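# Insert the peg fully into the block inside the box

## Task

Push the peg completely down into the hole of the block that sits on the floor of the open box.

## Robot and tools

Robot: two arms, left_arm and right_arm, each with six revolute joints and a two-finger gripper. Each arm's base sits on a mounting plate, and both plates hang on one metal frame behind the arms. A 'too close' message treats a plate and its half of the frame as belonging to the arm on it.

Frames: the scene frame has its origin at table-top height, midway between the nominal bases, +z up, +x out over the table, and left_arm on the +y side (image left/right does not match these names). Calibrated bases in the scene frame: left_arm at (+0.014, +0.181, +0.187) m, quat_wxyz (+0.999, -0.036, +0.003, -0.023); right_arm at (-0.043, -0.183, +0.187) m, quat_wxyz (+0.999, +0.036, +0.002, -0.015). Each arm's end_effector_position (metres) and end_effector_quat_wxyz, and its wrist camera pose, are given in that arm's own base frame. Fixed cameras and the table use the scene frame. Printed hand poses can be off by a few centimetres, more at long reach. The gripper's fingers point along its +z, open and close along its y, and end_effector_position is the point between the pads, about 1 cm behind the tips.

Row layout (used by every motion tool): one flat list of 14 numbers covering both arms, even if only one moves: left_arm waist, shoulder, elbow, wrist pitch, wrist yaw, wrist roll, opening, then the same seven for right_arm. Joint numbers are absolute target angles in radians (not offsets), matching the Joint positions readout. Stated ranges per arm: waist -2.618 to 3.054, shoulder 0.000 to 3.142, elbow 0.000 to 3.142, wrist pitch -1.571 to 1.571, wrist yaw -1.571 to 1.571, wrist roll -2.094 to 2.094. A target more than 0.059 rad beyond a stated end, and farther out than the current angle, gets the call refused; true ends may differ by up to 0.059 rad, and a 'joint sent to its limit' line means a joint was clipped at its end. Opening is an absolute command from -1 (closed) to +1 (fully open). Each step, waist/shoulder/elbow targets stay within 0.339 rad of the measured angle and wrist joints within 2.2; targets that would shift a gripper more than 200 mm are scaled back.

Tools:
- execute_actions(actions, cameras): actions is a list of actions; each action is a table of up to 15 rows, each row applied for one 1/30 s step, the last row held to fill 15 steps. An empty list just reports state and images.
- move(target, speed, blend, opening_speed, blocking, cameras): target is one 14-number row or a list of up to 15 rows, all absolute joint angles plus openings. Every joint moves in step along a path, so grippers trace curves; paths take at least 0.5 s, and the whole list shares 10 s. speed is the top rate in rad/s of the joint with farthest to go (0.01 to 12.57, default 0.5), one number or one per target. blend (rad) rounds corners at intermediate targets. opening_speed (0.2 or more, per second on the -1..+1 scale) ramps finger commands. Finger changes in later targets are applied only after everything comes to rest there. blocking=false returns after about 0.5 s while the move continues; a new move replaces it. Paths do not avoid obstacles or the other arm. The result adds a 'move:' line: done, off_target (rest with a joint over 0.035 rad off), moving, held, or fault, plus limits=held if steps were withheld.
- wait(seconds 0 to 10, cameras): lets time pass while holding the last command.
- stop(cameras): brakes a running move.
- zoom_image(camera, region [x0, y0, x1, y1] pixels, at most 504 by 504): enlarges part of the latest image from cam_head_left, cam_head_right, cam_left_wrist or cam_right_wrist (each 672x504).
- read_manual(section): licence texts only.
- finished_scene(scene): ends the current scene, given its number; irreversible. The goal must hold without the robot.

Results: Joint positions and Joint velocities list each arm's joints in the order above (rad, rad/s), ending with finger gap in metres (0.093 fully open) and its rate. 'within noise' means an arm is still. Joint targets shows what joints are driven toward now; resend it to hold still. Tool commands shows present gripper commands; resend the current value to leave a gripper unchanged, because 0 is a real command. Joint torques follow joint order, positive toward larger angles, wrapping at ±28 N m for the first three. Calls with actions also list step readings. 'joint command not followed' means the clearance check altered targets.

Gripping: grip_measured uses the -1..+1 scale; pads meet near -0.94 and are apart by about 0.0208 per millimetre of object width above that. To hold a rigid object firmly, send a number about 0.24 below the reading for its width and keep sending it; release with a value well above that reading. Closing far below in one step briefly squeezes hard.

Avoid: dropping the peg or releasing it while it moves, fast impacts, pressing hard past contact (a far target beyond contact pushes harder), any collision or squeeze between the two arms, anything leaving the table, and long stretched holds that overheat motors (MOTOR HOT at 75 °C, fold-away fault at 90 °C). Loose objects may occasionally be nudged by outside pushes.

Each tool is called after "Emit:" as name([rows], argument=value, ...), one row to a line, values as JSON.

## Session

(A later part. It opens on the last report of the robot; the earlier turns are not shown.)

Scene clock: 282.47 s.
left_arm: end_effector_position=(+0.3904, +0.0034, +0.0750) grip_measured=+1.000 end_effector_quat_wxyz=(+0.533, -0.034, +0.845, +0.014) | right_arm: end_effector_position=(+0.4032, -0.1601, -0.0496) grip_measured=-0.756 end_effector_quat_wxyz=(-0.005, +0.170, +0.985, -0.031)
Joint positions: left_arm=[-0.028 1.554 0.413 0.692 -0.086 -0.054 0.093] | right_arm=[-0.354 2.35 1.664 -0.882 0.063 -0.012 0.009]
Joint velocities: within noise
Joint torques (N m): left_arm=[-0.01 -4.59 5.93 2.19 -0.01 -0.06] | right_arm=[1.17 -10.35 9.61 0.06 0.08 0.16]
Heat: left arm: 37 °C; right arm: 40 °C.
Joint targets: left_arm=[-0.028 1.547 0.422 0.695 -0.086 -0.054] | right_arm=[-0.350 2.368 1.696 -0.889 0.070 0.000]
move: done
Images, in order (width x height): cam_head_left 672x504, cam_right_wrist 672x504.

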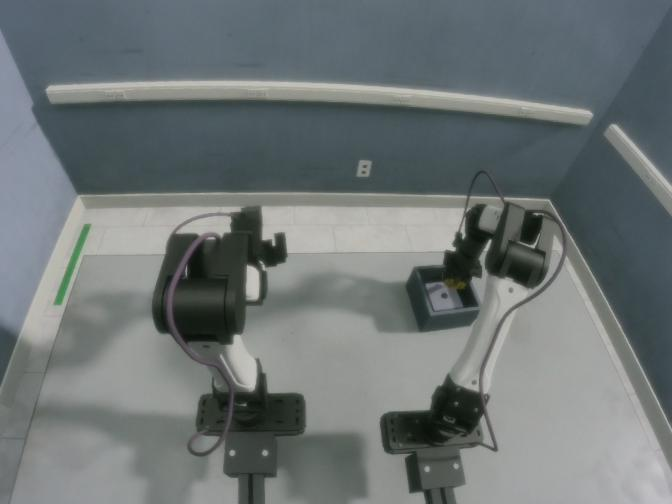

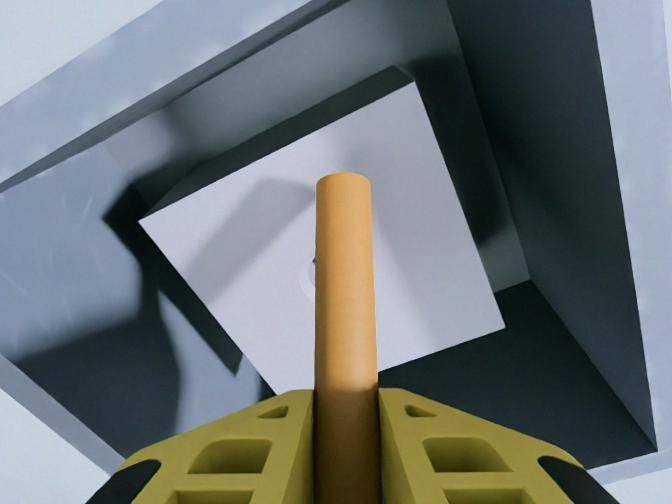

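Emit:
move([
  [-0.028,1.547,0.422,0.695,-0.086,-0.054,1,-0.350,2.2,1.65,-1.0,0.07,0,-0.95],
  [-0.028,1.547,0.422,0.695,-0.086,-0.054,1,-0.350,2.64,2.287,-1.54,0.07,0,-0.95],
], speed=0.6, cameras=["cam_right_wrist","cam_head_left"])

Scene clock: 307.47 s.
left_arm: end_effector_position=(+0.3904, +0.0034, +0.0750) grip_measured=+1.000 end_effector_quat_wxyz=(+0.533, -0.034, +0.845, +0.014) | right_arm: end_effector_position=(+0.3922, -0.1561, -0.0183) grip_measured=-0.806 end_effector_quat_wxyz=(-0.166, +0.163, +0.973, -0.001)
Joint positions: left_arm=[-0.028 1.554 0.413 0.692 -0.086 -0.054 0.093] | right_arm=[-0.354 2.625 2.254 -1.527 0.064 -0.012 0.006]
Joint velocities: within noise
Joint torques (N m): left_arm=[-0.02 -4.6 5.9 2.21 -0.01 -0.04] | right_arm=[1.25 -11.92 9.51 -0.71 0.12 0.19]
Heat: left arm: 37 °C; right arm: 41 °C.
Joint targets: left_arm=[-0.028 1.547 0.422 0.695 -0.086 -0.054] | right_arm=[-0.350 2.640 2.287 -1.540 0.070 0.000]
move: done
Images, in order (width x height): cam_head_left 672x504, cam_right_wrist 672x504.

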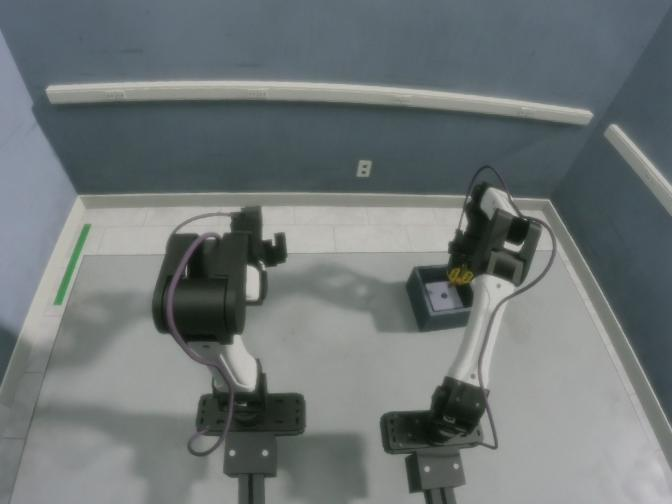

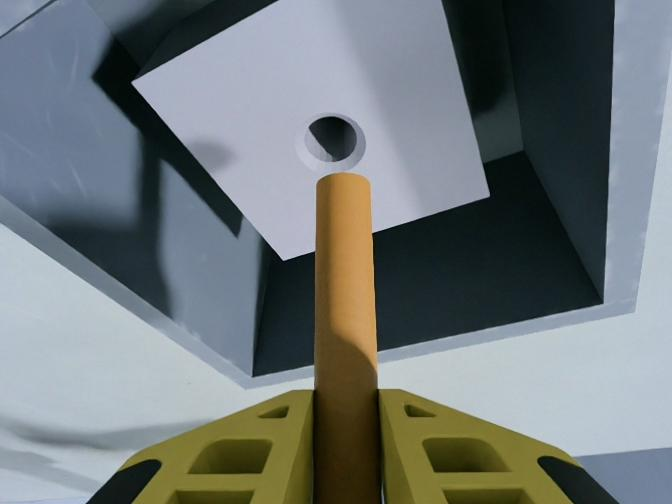

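Emit:
move(target=[-0.028,1.547,0.422,0.695,-0.086,-0.054,1,-0.350,2.649,2.19,-1.435,0.07,0,-0.95], speed=0.12, cameras=["cam_right_wrist"])

Scene clock: 315.23 s.
left_arm: end_effector_position=(+0.3904, +0.0034, +0.0750) grip_measured=+1.000 end_effector_quat_wxyz=(+0.533, -0.034, +0.845, +0.014) | right_arm: end_effector_position=(+0.3948, -0.1571, -0.0367) grip_measured=-0.807 end_effector_quat_wxyz=(-0.157, +0.163, +0.974, -0.003)
Joint positions: left_arm=[-0.028 1.554 0.413 0.692 -0.086 -0.054 0.093] | right_arm=[-0.354 2.633 2.201 -1.447 0.064 -0.012 0.006]
Joint velocities: within noise
Joint torques (N m): left_arm=[-0.06 -4.57 5.9 2.2 -0.02 -0.05] | right_arm=[1.37 -11.95 5 -0.41 0.11 0.18]
Heat: left arm: 37 °C; right arm: 42 °C.
Joint targets: left_arm=[-0.028 1.547 0.422 0.695 -0.086 -0.054] | right_arm=[-0.350 2.649 2.190 -1.435 0.070 0.000]
move: done
Images, in order (width x height): cam_right_wrist 672x504.

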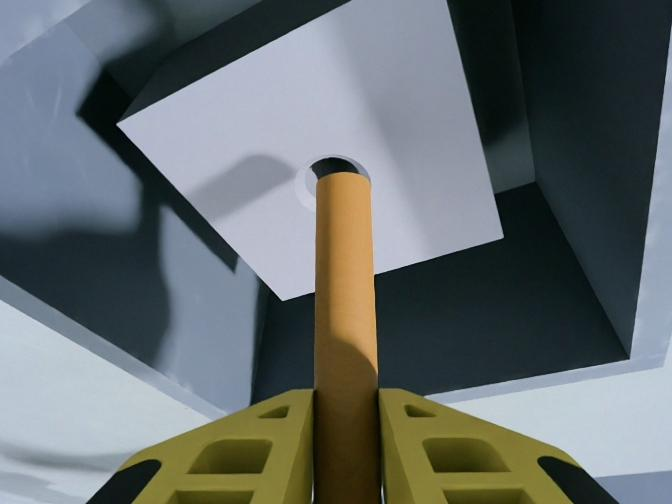

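Emit:
move(target=[-0.028,1.547,0.422,0.695,-0.086,-0.054,1,-0.343,2.660,2.095,-1.37,0.07,0,-0.95], speed=0.12, cameras=["cam_right_wrist"])

Scene clock: 321.50 s.
left_arm: end_effector_position=(+0.3904, +0.0034, +0.0750) grip_measured=+1.000 end_effector_quat_wxyz=(+0.533, -0.034, +0.845, +0.014) | right_arm: end_effector_position=(+0.3839, -0.1521, -0.0607) grip_measured=-0.807 end_effector_quat_wxyz=(-0.171, +0.161, +0.972, -0.001)
Joint positions: left_arm=[-0.028 1.554 0.413 0.692 -0.086 -0.054 0.093] | right_arm=[-0.351 2.641 2.108 -1.377 0.064 -0.012 0.006]
Joint velocities: within noise
Joint torques (N m): left_arm=[0.05 -4.59 5.91 2.2 -0.01 -0.05] | right_arm=[1.7 -11.41 4.48 -0.55 0.1 0.16]
Heat: left arm: 37 °C; right arm: 43 °C.
Joint targets: left_arm=[-0.028 1.547 0.422 0.695 -0.086 -0.054] | right_arm=[-0.343 2.660 2.095 -1.370 0.070 0.000]
move: done
Images, in order (width x height): cam_right_wrist 672x504.

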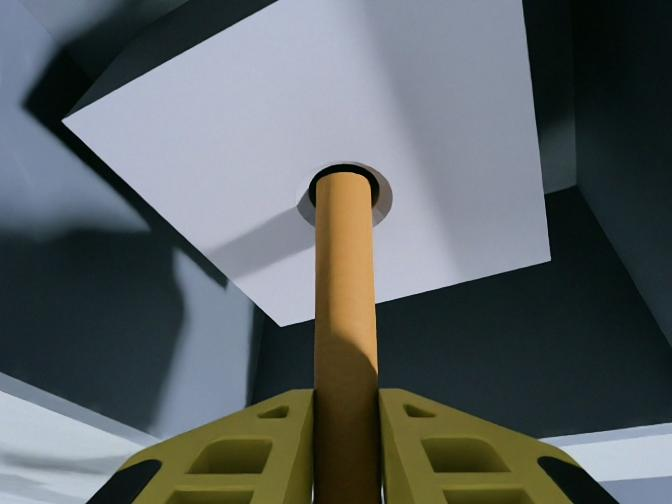

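Emit:
move(target=[-0.028,1.547,0.422,0.695,-0.086,-0.054,1,-0.345,2.690,2.108,-1.359,0.07,0,-0.95], speed=0.1, cameras=["cam_right_wrist"])

Scene clock: 329.70 s.
left_arm: end_effector_position=(+0.3904, +0.0034, +0.0750) grip_measured=+1.000 end_effector_quat_wxyz=(+0.533, -0.034, +0.845, +0.014) | right_arm: end_effector_position=(+0.3859, -0.1528, -0.0678) grip_measured=-0.807 end_effector_quat_wxyz=(-0.168, +0.161, +0.972, -0.001)
Joint positions: left_arm=[-0.028 1.554 0.413 0.692 -0.086 -0.054 0.093] | right_arm=[-0.351 2.654 2.108 -1.356 0.064 -0.012 0.006]
Joint velocities: within noise
Joint torques (N m): left_arm=[-0.06 -4.63 5.87 2.2 0 -0.06] | right_arm=[1.65 -10.1 5.97 -0.57 0.11 0.18]
Heat: left arm: 37 °C; right arm: 44 °C.
Joint targets: left_arm=[-0.028 1.547 0.422 0.695 -0.086 -0.054] | right_arm=[-0.345 2.690 2.108 -1.359 0.070 0.000]
move: off_target (right_arm); right_arm: the shoulder is farthest, 0.036 rad from its target
Images, in order (width x height): cam_right_wrist 672x504.

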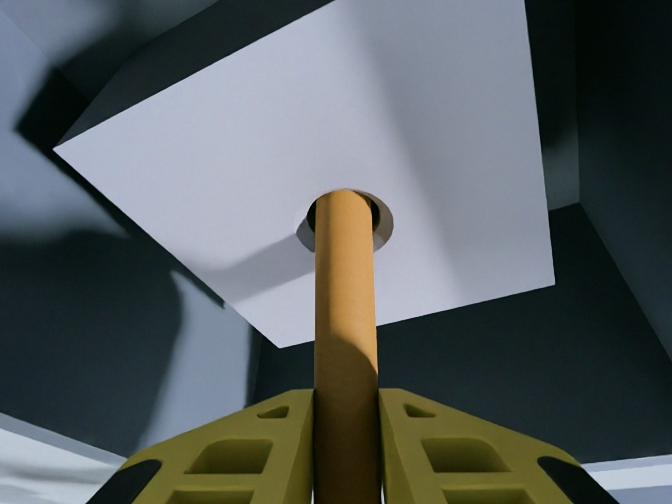

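Emit:
move([
  [-0.028,1.547,0.422,0.695,-0.086,-0.054,1,-0.347,2.555,1.935,-1.13,0.07,0,-0.74],
  [-0.028,1.547,0.422,0.695,-0.086,-0.054,1,-0.349,2.460,1.770,-0.91,0.07,0,-0.74],
], speed=0.15, cameras=["cam_right_wrist"])

Scene clock: 342.50 s.
left_arm: end_effector_position=(+0.3904, +0.0034, +0.0750) grip_measured=+1.000 end_effector_quat_wxyz=(+0.533, -0.034, +0.845, +0.014) | right_arm: end_effector_position=(+0.3866, -0.1531, -0.0687) grip_measured=-0.738 end_effector_quat_wxyz=(-0.086, +0.166, +0.982, -0.017)
Joint positions: left_arm=[-0.028 1.554 0.413 0.692 -0.086 -0.054 0.093] | right_arm=[-0.351 2.471 1.791 -1.054 0.064 -0.011 0.01]
Joint velocities: within noise
Joint torques (N m): left_arm=[-0.01 -4.59 5.89 2.2 0 -0.06] | right_arm=[1.09 -13.23 3.85 1.24 0.11 0.19]
Heat: left arm: 37 °C; right arm: 43 °C.
Joint targets: left_arm=[-0.028 1.547 0.422 0.695 -0.086 -0.054] | right_arm=[-0.349 2.460 1.770 -0.910 0.070 0.000]
move: off_target (right_arm); right_arm: the wrist pitch is farthest, 0.144 rad from its target
Images, in order (width x height): cam_right_wrist 672x504.

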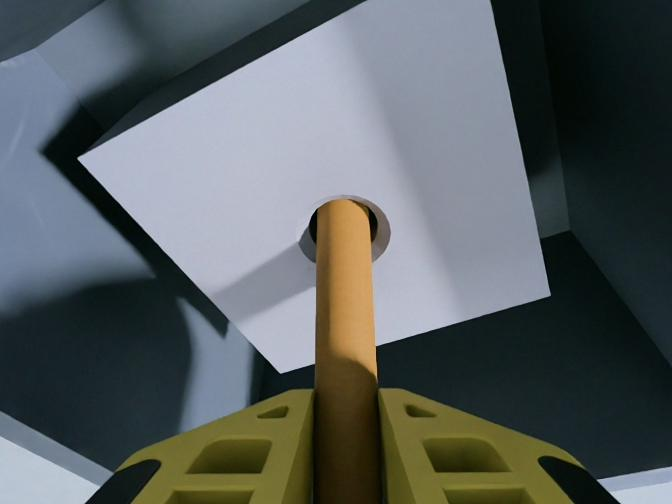

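Emit:
move(target=[-0.028,1.547,0.422,0.695,-0.086,-0.054,1,-0.349,2.460,1.770,-0.91,0.07,0,-0.69], speed=0.15, opening_speed=0.2, cameras=["cam_right_wrist"])

Scene clock: 345.70 s.
left_arm: end_effector_position=(+0.3904, +0.0034, +0.0750) grip_measured=+1.000 end_effector_quat_wxyz=(+0.533, -0.034, +0.845, +0.014) | right_arm: end_effector_position=(+0.3868, -0.1532, -0.0686) grip_measured=-0.687 end_effector_quat_wxyz=(-0.085, +0.166, +0.982, -0.017)
Joint positions: left_arm=[-0.028 1.554 0.413 0.692 -0.086 -0.054 0.093] | right_arm=[-0.351 2.471 1.791 -1.054 0.064 -0.011 0.012]
Joint velocities: within noise
Joint torques (N m): left_arm=[-0.02 -4.59 5.86 2.2 -0.01 -0.06] | right_arm=[1.11 -13.29 3.81 1.21 0.07 0.21]
Heat: left arm: 37 °C; right arm: 44 °C.
Joint targets: left_arm=[-0.028 1.547 0.422 0.695 -0.086 -0.054] | right_arm=[-0.349 2.460 1.770 -0.910 0.070 0.000]
move: off_target (right_arm); right_arm: the wrist pitch is farthest, 0.144 rad from its target
Images, in order (width x height): cam_right_wrist 672x504.

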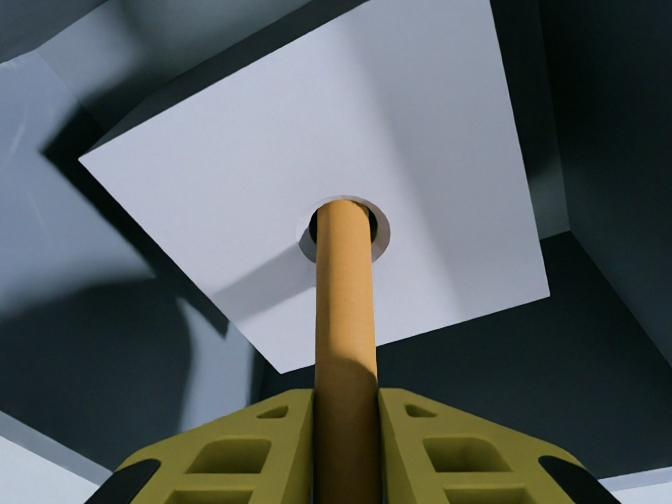

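Emit:
move(target=[-0.028,1.547,0.422,0.695,-0.086,-0.054,1,-0.349,2.460,1.770,-0.91,0.07,0,-0.63], speed=0.15, opening_speed=0.2, cameras=["cam_right_wrist"])

Scene clock: 350.70 s.
left_arm: end_effector_position=(+0.3904, +0.0034, +0.0750) grip_measured=+1.000 end_effector_quat_wxyz=(+0.533, -0.034, +0.845, +0.014) | right_arm: end_effector_position=(+0.4125, -0.1626, -0.0732) grip_measured=-0.632 end_effector_quat_wxyz=(-0.028, +0.168, +0.985, -0.027)
Joint positions: left_arm=[-0.028 1.554 0.413 0.692 -0.086 -0.054 0.093] | right_arm=[-0.351 2.47 1.782 -0.927 0.064 -0.011 0.015]
Joint velocities: within noise
Joint torques (N m): left_arm=[-0.03 -4.6 5.91 2.2 -0.02 -0.06] | right_arm=[1.11 -13.3 4.94 0.17 0.11 0.16]
Heat: left arm: 37 °C; right arm: 45 °C.
Joint targets: left_arm=[-0.028 1.547 0.422 0.695 -0.086 -0.054] | right_arm=[-0.349 2.460 1.770 -0.910 0.070 0.000]
move: done
Images, in order (width x height): cam_right_wrist 672x504.

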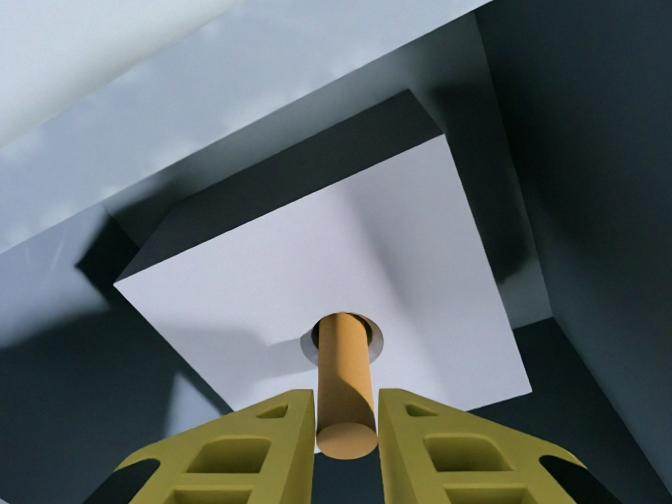

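Emit:
zoom_image(camera="cam_right_wrist", region=[240, 250, 460, 504])

Emit:
execute_actions(actions=[], cameras=["cam_head_left","cam_head_right"])

Emit:
zoom_image(camera="cam_head_left", region=[400, 230, 500, 330])

Scaled by 1.984.

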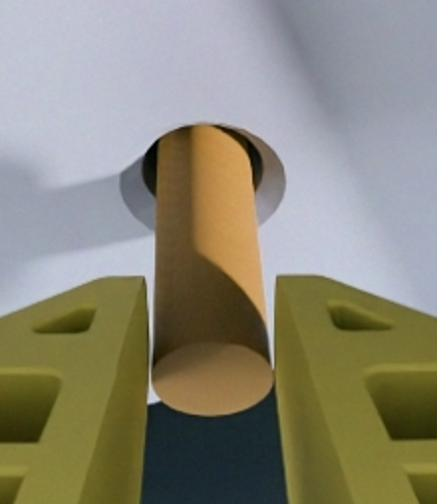

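Scene clock: 358.87 s.
left_arm: end_effector_position=(+0.3904, +0.0034, +0.0750) grip_measured=+1.000 end_effector_quat_wxyz=(+0.533, -0.034, +0.845, +0.014) | right_arm: end_effector_position=(+0.4128, -0.1627, -0.0733) grip_measured=-0.632 end_effector_quat_wxyz=(-0.027, +0.168, +0.985, -0.027)
Joint positions: left_arm=[-0.028 1.554 0.413 0.692 -0.086 -0.054 0.093] | right_arm=[-0.351 2.47 1.782 -0.926 0.064 -0.011 0.015]
Joint velocities: within noise
Joint torques (N m): left_arm=[-0.01 -4.62 5.86 2.2 -0.01 -0.07] | right_arm=[1.24 -13.35 5.07 0.18 0.08 0.2]
Heat: left arm: 37 °C; right arm: 45 °C.
Joint targets: left_arm=[-0.028 1.547 0.422 0.695 -0.086 -0.054] | right_arm=[-0.349 2.460 1.770 -0.910 0.070 0.000]
Tool commands: left_gripper/opening=+1.0 right_gripper/opening=-0.63
Images, in order (width x height): cam_head_left 672x504, cam_head_right 672x504.

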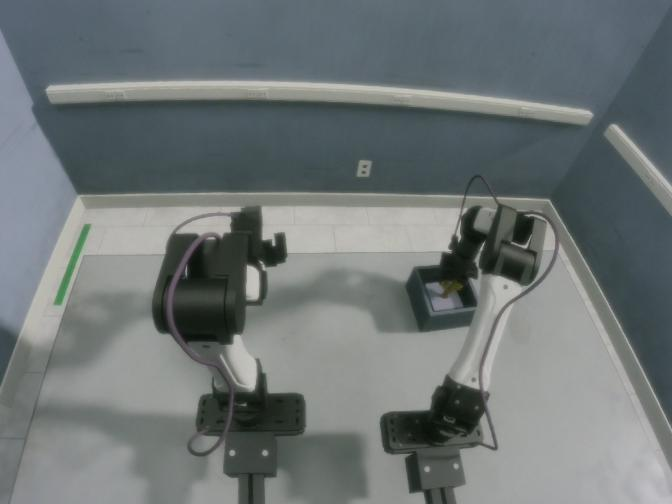

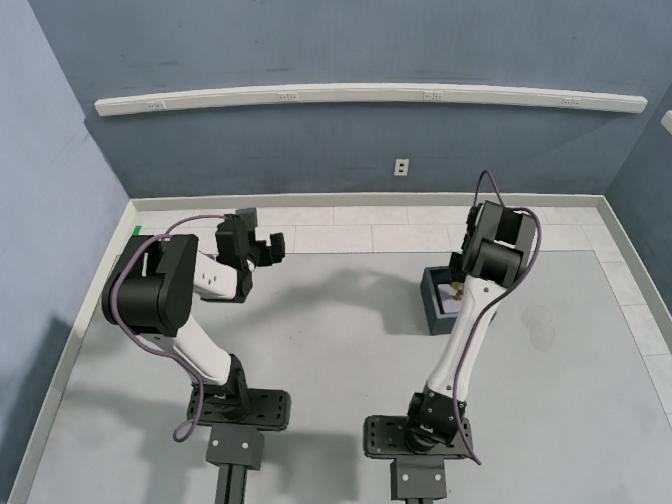

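Scaled by 5.040.

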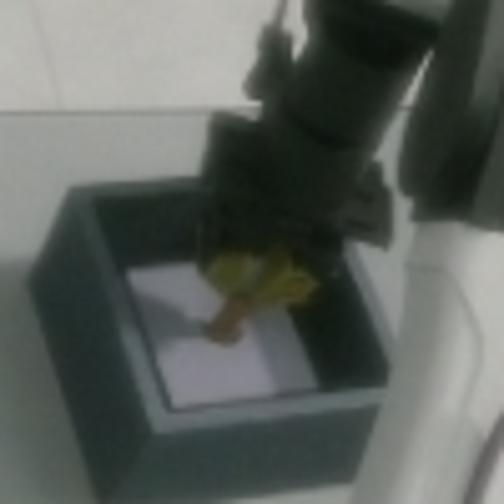

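Emit:
move(target=[-0.028,1.547,0.422,0.695,-0.086,-0.054,1,-0.351,2.335,1.741,-0.961,0.07,0,-0.6], speed=0.4, cameras=["cam_right_wrist"])

Scene clock: 365.67 s.
left_arm: end_effector_position=(+0.3904, +0.0034, +0.0750) grip_measured=+1.000 end_effector_quat_wxyz=(+0.533, -0.034, +0.845, +0.014) | right_arm: end_effector_position=(+0.4116, -0.1623, -0.0411) grip_measured=-0.602 end_effector_quat_wxyz=(-0.010, +0.169, +0.985, -0.031)
Joint positions: left_arm=[-0.028 1.554 0.413 0.692 -0.086 -0.054 0.093] | right_arm=[-0.351 2.379 1.752 -0.954 0.064 -0.011 0.016]
Joint velocities: within noise
Joint torques (N m): left_arm=[-0.03 -4.59 5.9 2.21 -0.01 -0.06] | right_arm=[0.95 -15.94 5.16 0.04 0.09 0.2]
Heat: left arm: 37 °C; right arm: 46 °C.
Joint targets: left_arm=[-0.028 1.547 0.422 0.695 -0.086 -0.054] | right_arm=[-0.351 2.335 1.741 -0.961 0.070 0.000]
move: off_target (right_arm); right_arm: the shoulder is farthest, 0.044 rad from its target
Images, in order (width x height): cam_right_wrist 672x504.

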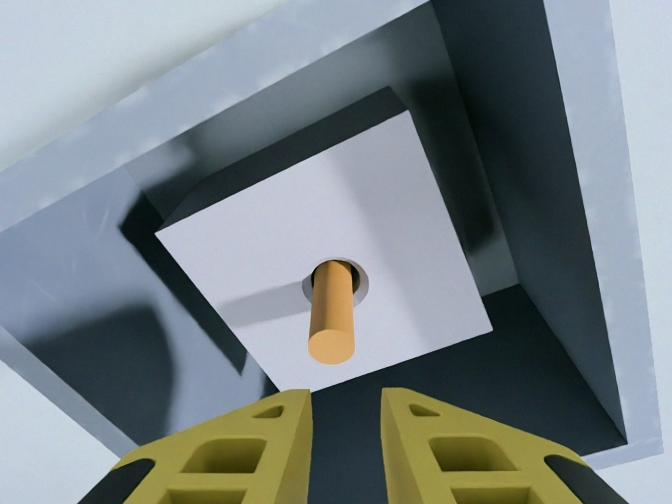

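Emit:
move([
  [-0.028,1.547,0.422,0.695,-0.086,-0.054,1,-0.351,2.35,1.70,-0.93,0.07,0,-1],
  [-0.028,1.547,0.422,0.695,-0.086,-0.054,1,-0.351,2.40,1.685,-0.870,0.07,0,-1],
], speed=0.15, cameras=["cam_right_wrist"])

Scene clock: 378.50 s.
left_arm: end_effector_position=(+0.3904, +0.0034, +0.0750) grip_measured=+1.000 end_effector_quat_wxyz=(+0.533, -0.034, +0.845, +0.014) | right_arm: end_effector_position=(+0.4089, -0.1613, -0.0538) grip_measured=-0.975 end_effector_quat_wxyz=(-0.005, +0.169, +0.985, -0.032)
Joint positions: left_arm=[-0.028 1.554 0.413 0.692 -0.086 -0.054 0.093] | right_arm=[-0.351 2.379 1.698 -0.888 0.064 -0.011 0]
Joint velocities: within noise
Joint torques (N m): left_arm=[-0.01 -4.6 5.9 2.19 -0.01 -0.05] | right_arm=[1.01 -10.19 5.09 0.28 0.09 0.15]
Heat: left arm: 37 °C; right arm: 48 °C.
Joint targets: left_arm=[-0.028 1.547 0.422 0.695 -0.086 -0.054] | right_arm=[-0.351 2.400 1.685 -0.870 0.070 0.000]
move: done
Images, in order (width x height): cam_right_wrist 672x504.

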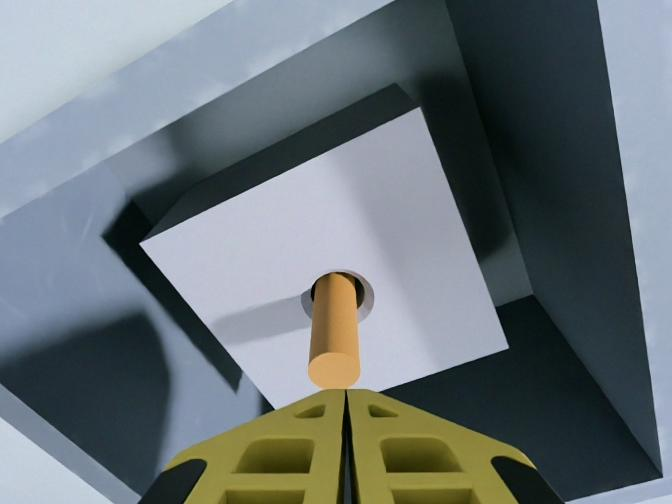

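Emit:
move(target=[-0.028,1.547,0.422,0.695,-0.086,-0.054,1,-0.351,2.435,1.668,-0.825,0.07,0,-1], speed=0.1, cameras=["cam_right_wrist"])

Scene clock: 383.93 s.
left_arm: end_effector_position=(+0.3904, +0.0034, +0.0750) grip_measured=+1.000 end_effector_quat_wxyz=(+0.533, -0.034, +0.845, +0.014) | right_arm: end_effector_position=(+0.4088, -0.1614, -0.0703) grip_measured=-0.975 end_effector_quat_wxyz=(-0.006, +0.169, +0.985, -0.032)
Joint positions: left_arm=[-0.028 1.554 0.413 0.692 -0.086 -0.054 0.093] | right_arm=[-0.351 2.411 1.684 -0.844 0.064 -0.011 0]
Joint velocities: within noise
Joint torques (N m): left_arm=[-0.02 -4.63 5.87 2.19 -0.01 -0.06] | right_arm=[1.01 -9.99 4.48 0.31 0.09 0.18]
Heat: left arm: 37 °C; right arm: 48 °C.
Joint targets: left_arm=[-0.028 1.547 0.422 0.695 -0.086 -0.054] | right_arm=[-0.351 2.435 1.668 -0.825 0.070 0.000]
move: done
Images, in order (width x height): cam_right_wrist 672x504.

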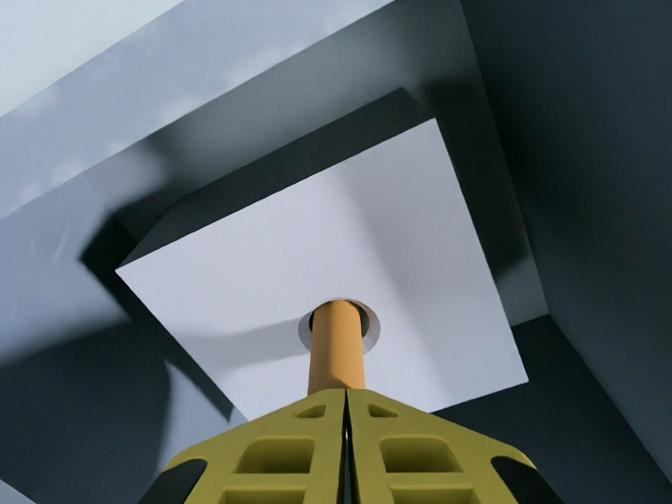

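Emit:
move(target=[-0.028,1.547,0.422,0.695,-0.086,-0.054,1,-0.351,2.47,1.615,-0.745,0.07,0,-1], speed=0.06, cameras=["cam_right_wrist"])

Scene clock: 388.83 s.
left_arm: end_effector_position=(+0.3904, +0.0034, +0.0750) grip_measured=+1.000 end_effector_quat_wxyz=(+0.533, -0.034, +0.845, +0.014) | right_arm: end_effector_position=(+0.4097, -0.1629, -0.0728) grip_measured=-0.975 end_effector_quat_wxyz=(+0.002, +0.170, +0.985, -0.037)
Joint positions: left_arm=[-0.028 1.554 0.413 0.692 -0.086 -0.054 0.093] | right_arm=[-0.351 2.406 1.664 -0.812 0.071 -0.011 0]
Joint velocities: within noise
Joint torques (N m): left_arm=[-0.02 -4.63 5.87 2.19 0 -0.06] | right_arm=[0.92 -6.41 1.14 0.85 0.02 0.19]
Heat: left arm: 37 °C; right arm: 48 °C.
Joint targets: left_arm=[-0.028 1.547 0.422 0.695 -0.086 -0.054] | right_arm=[-0.351 2.470 1.615 -0.745 0.070 0.000]
move: off_target (right_arm); right_arm: the wrist pitch is farthest, 0.067 rad from its target
Images, in order (width x height): cam_right_wrist 672x504.

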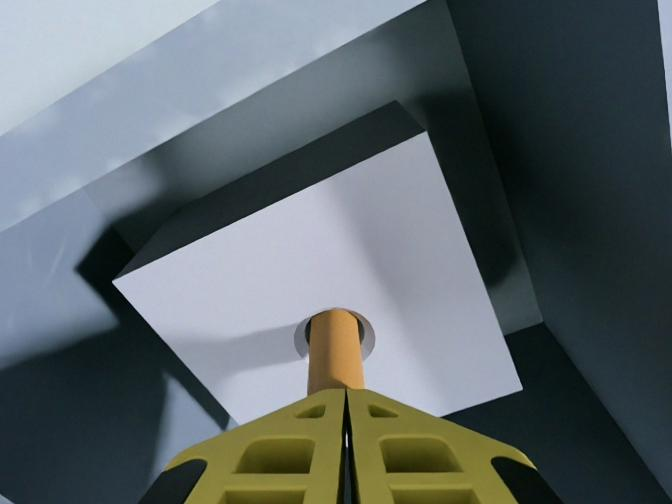

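Emit:
move(target=[-0.028,1.547,0.422,0.695,-0.086,-0.054,1,-0.351,2.20,1.70,-1.0,0.07,0,-1], speed=0.4, cameras=["cam_right_wrist"])

Emit:
zoom_image(camera="cam_right_wrist", region=[220, 130, 460, 400])

Scene clock: 394.33 s.
left_arm: end_effector_position=(+0.3904, +0.0034, +0.0750) grip_measured=+1.000 end_effector_quat_wxyz=(+0.533, -0.034, +0.845, +0.014) | right_arm: end_effector_position=(+0.3965, -0.1581, -0.0002) grip_measured=-0.975 end_effector_quat_wxyz=(+0.002, +0.170, +0.985, -0.037)
Joint positions: left_arm=[-0.028 1.554 0.413 0.692 -0.086 -0.054 0.093] | right_arm=[-0.351 2.236 1.676 -0.993 0.071 -0.011 0]
Joint velocities: within noise
Joint torques (N m): left_arm=[0.03 -4.63 5.86 2.19 -0.01 -0.05] | right_arm=[0.92 -14.64 9.09 0.09 0.02 0.17]
Heat: left arm: 37 °C; right arm: 47 °C.
Joint targets: left_arm=[-0.028 1.547 0.422 0.695 -0.086 -0.054] | right_arm=[-0.351 2.200 1.700 -1.000 0.070 0.000]
move: off_target (right_arm); right_arm: the shoulder is farthest, 0.036 rad from its target
Images, in order (width x height): cam_right_wrist 672x504.

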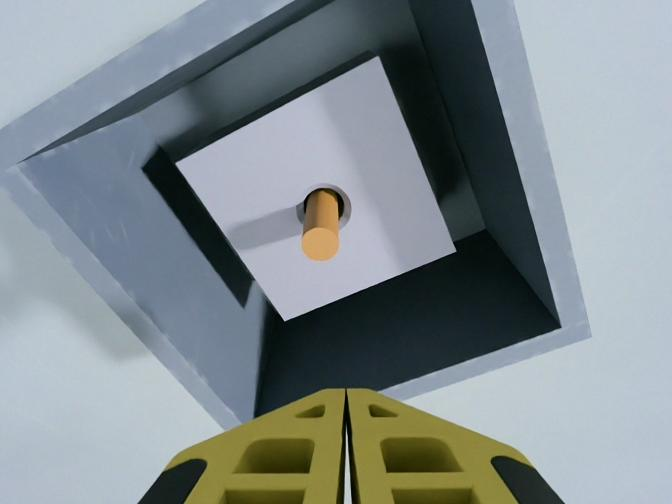

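Scaled by 1.867.

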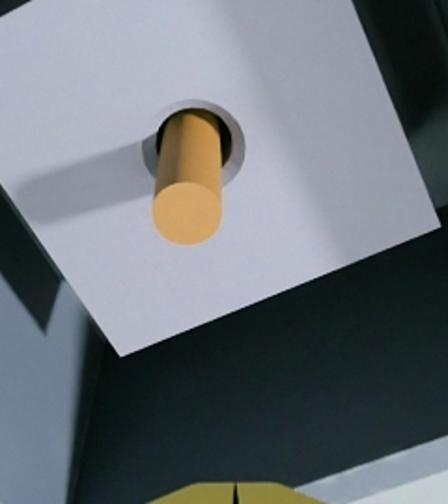

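Emit:
finished_scene(scene=1)

The scene is finished: the task was done.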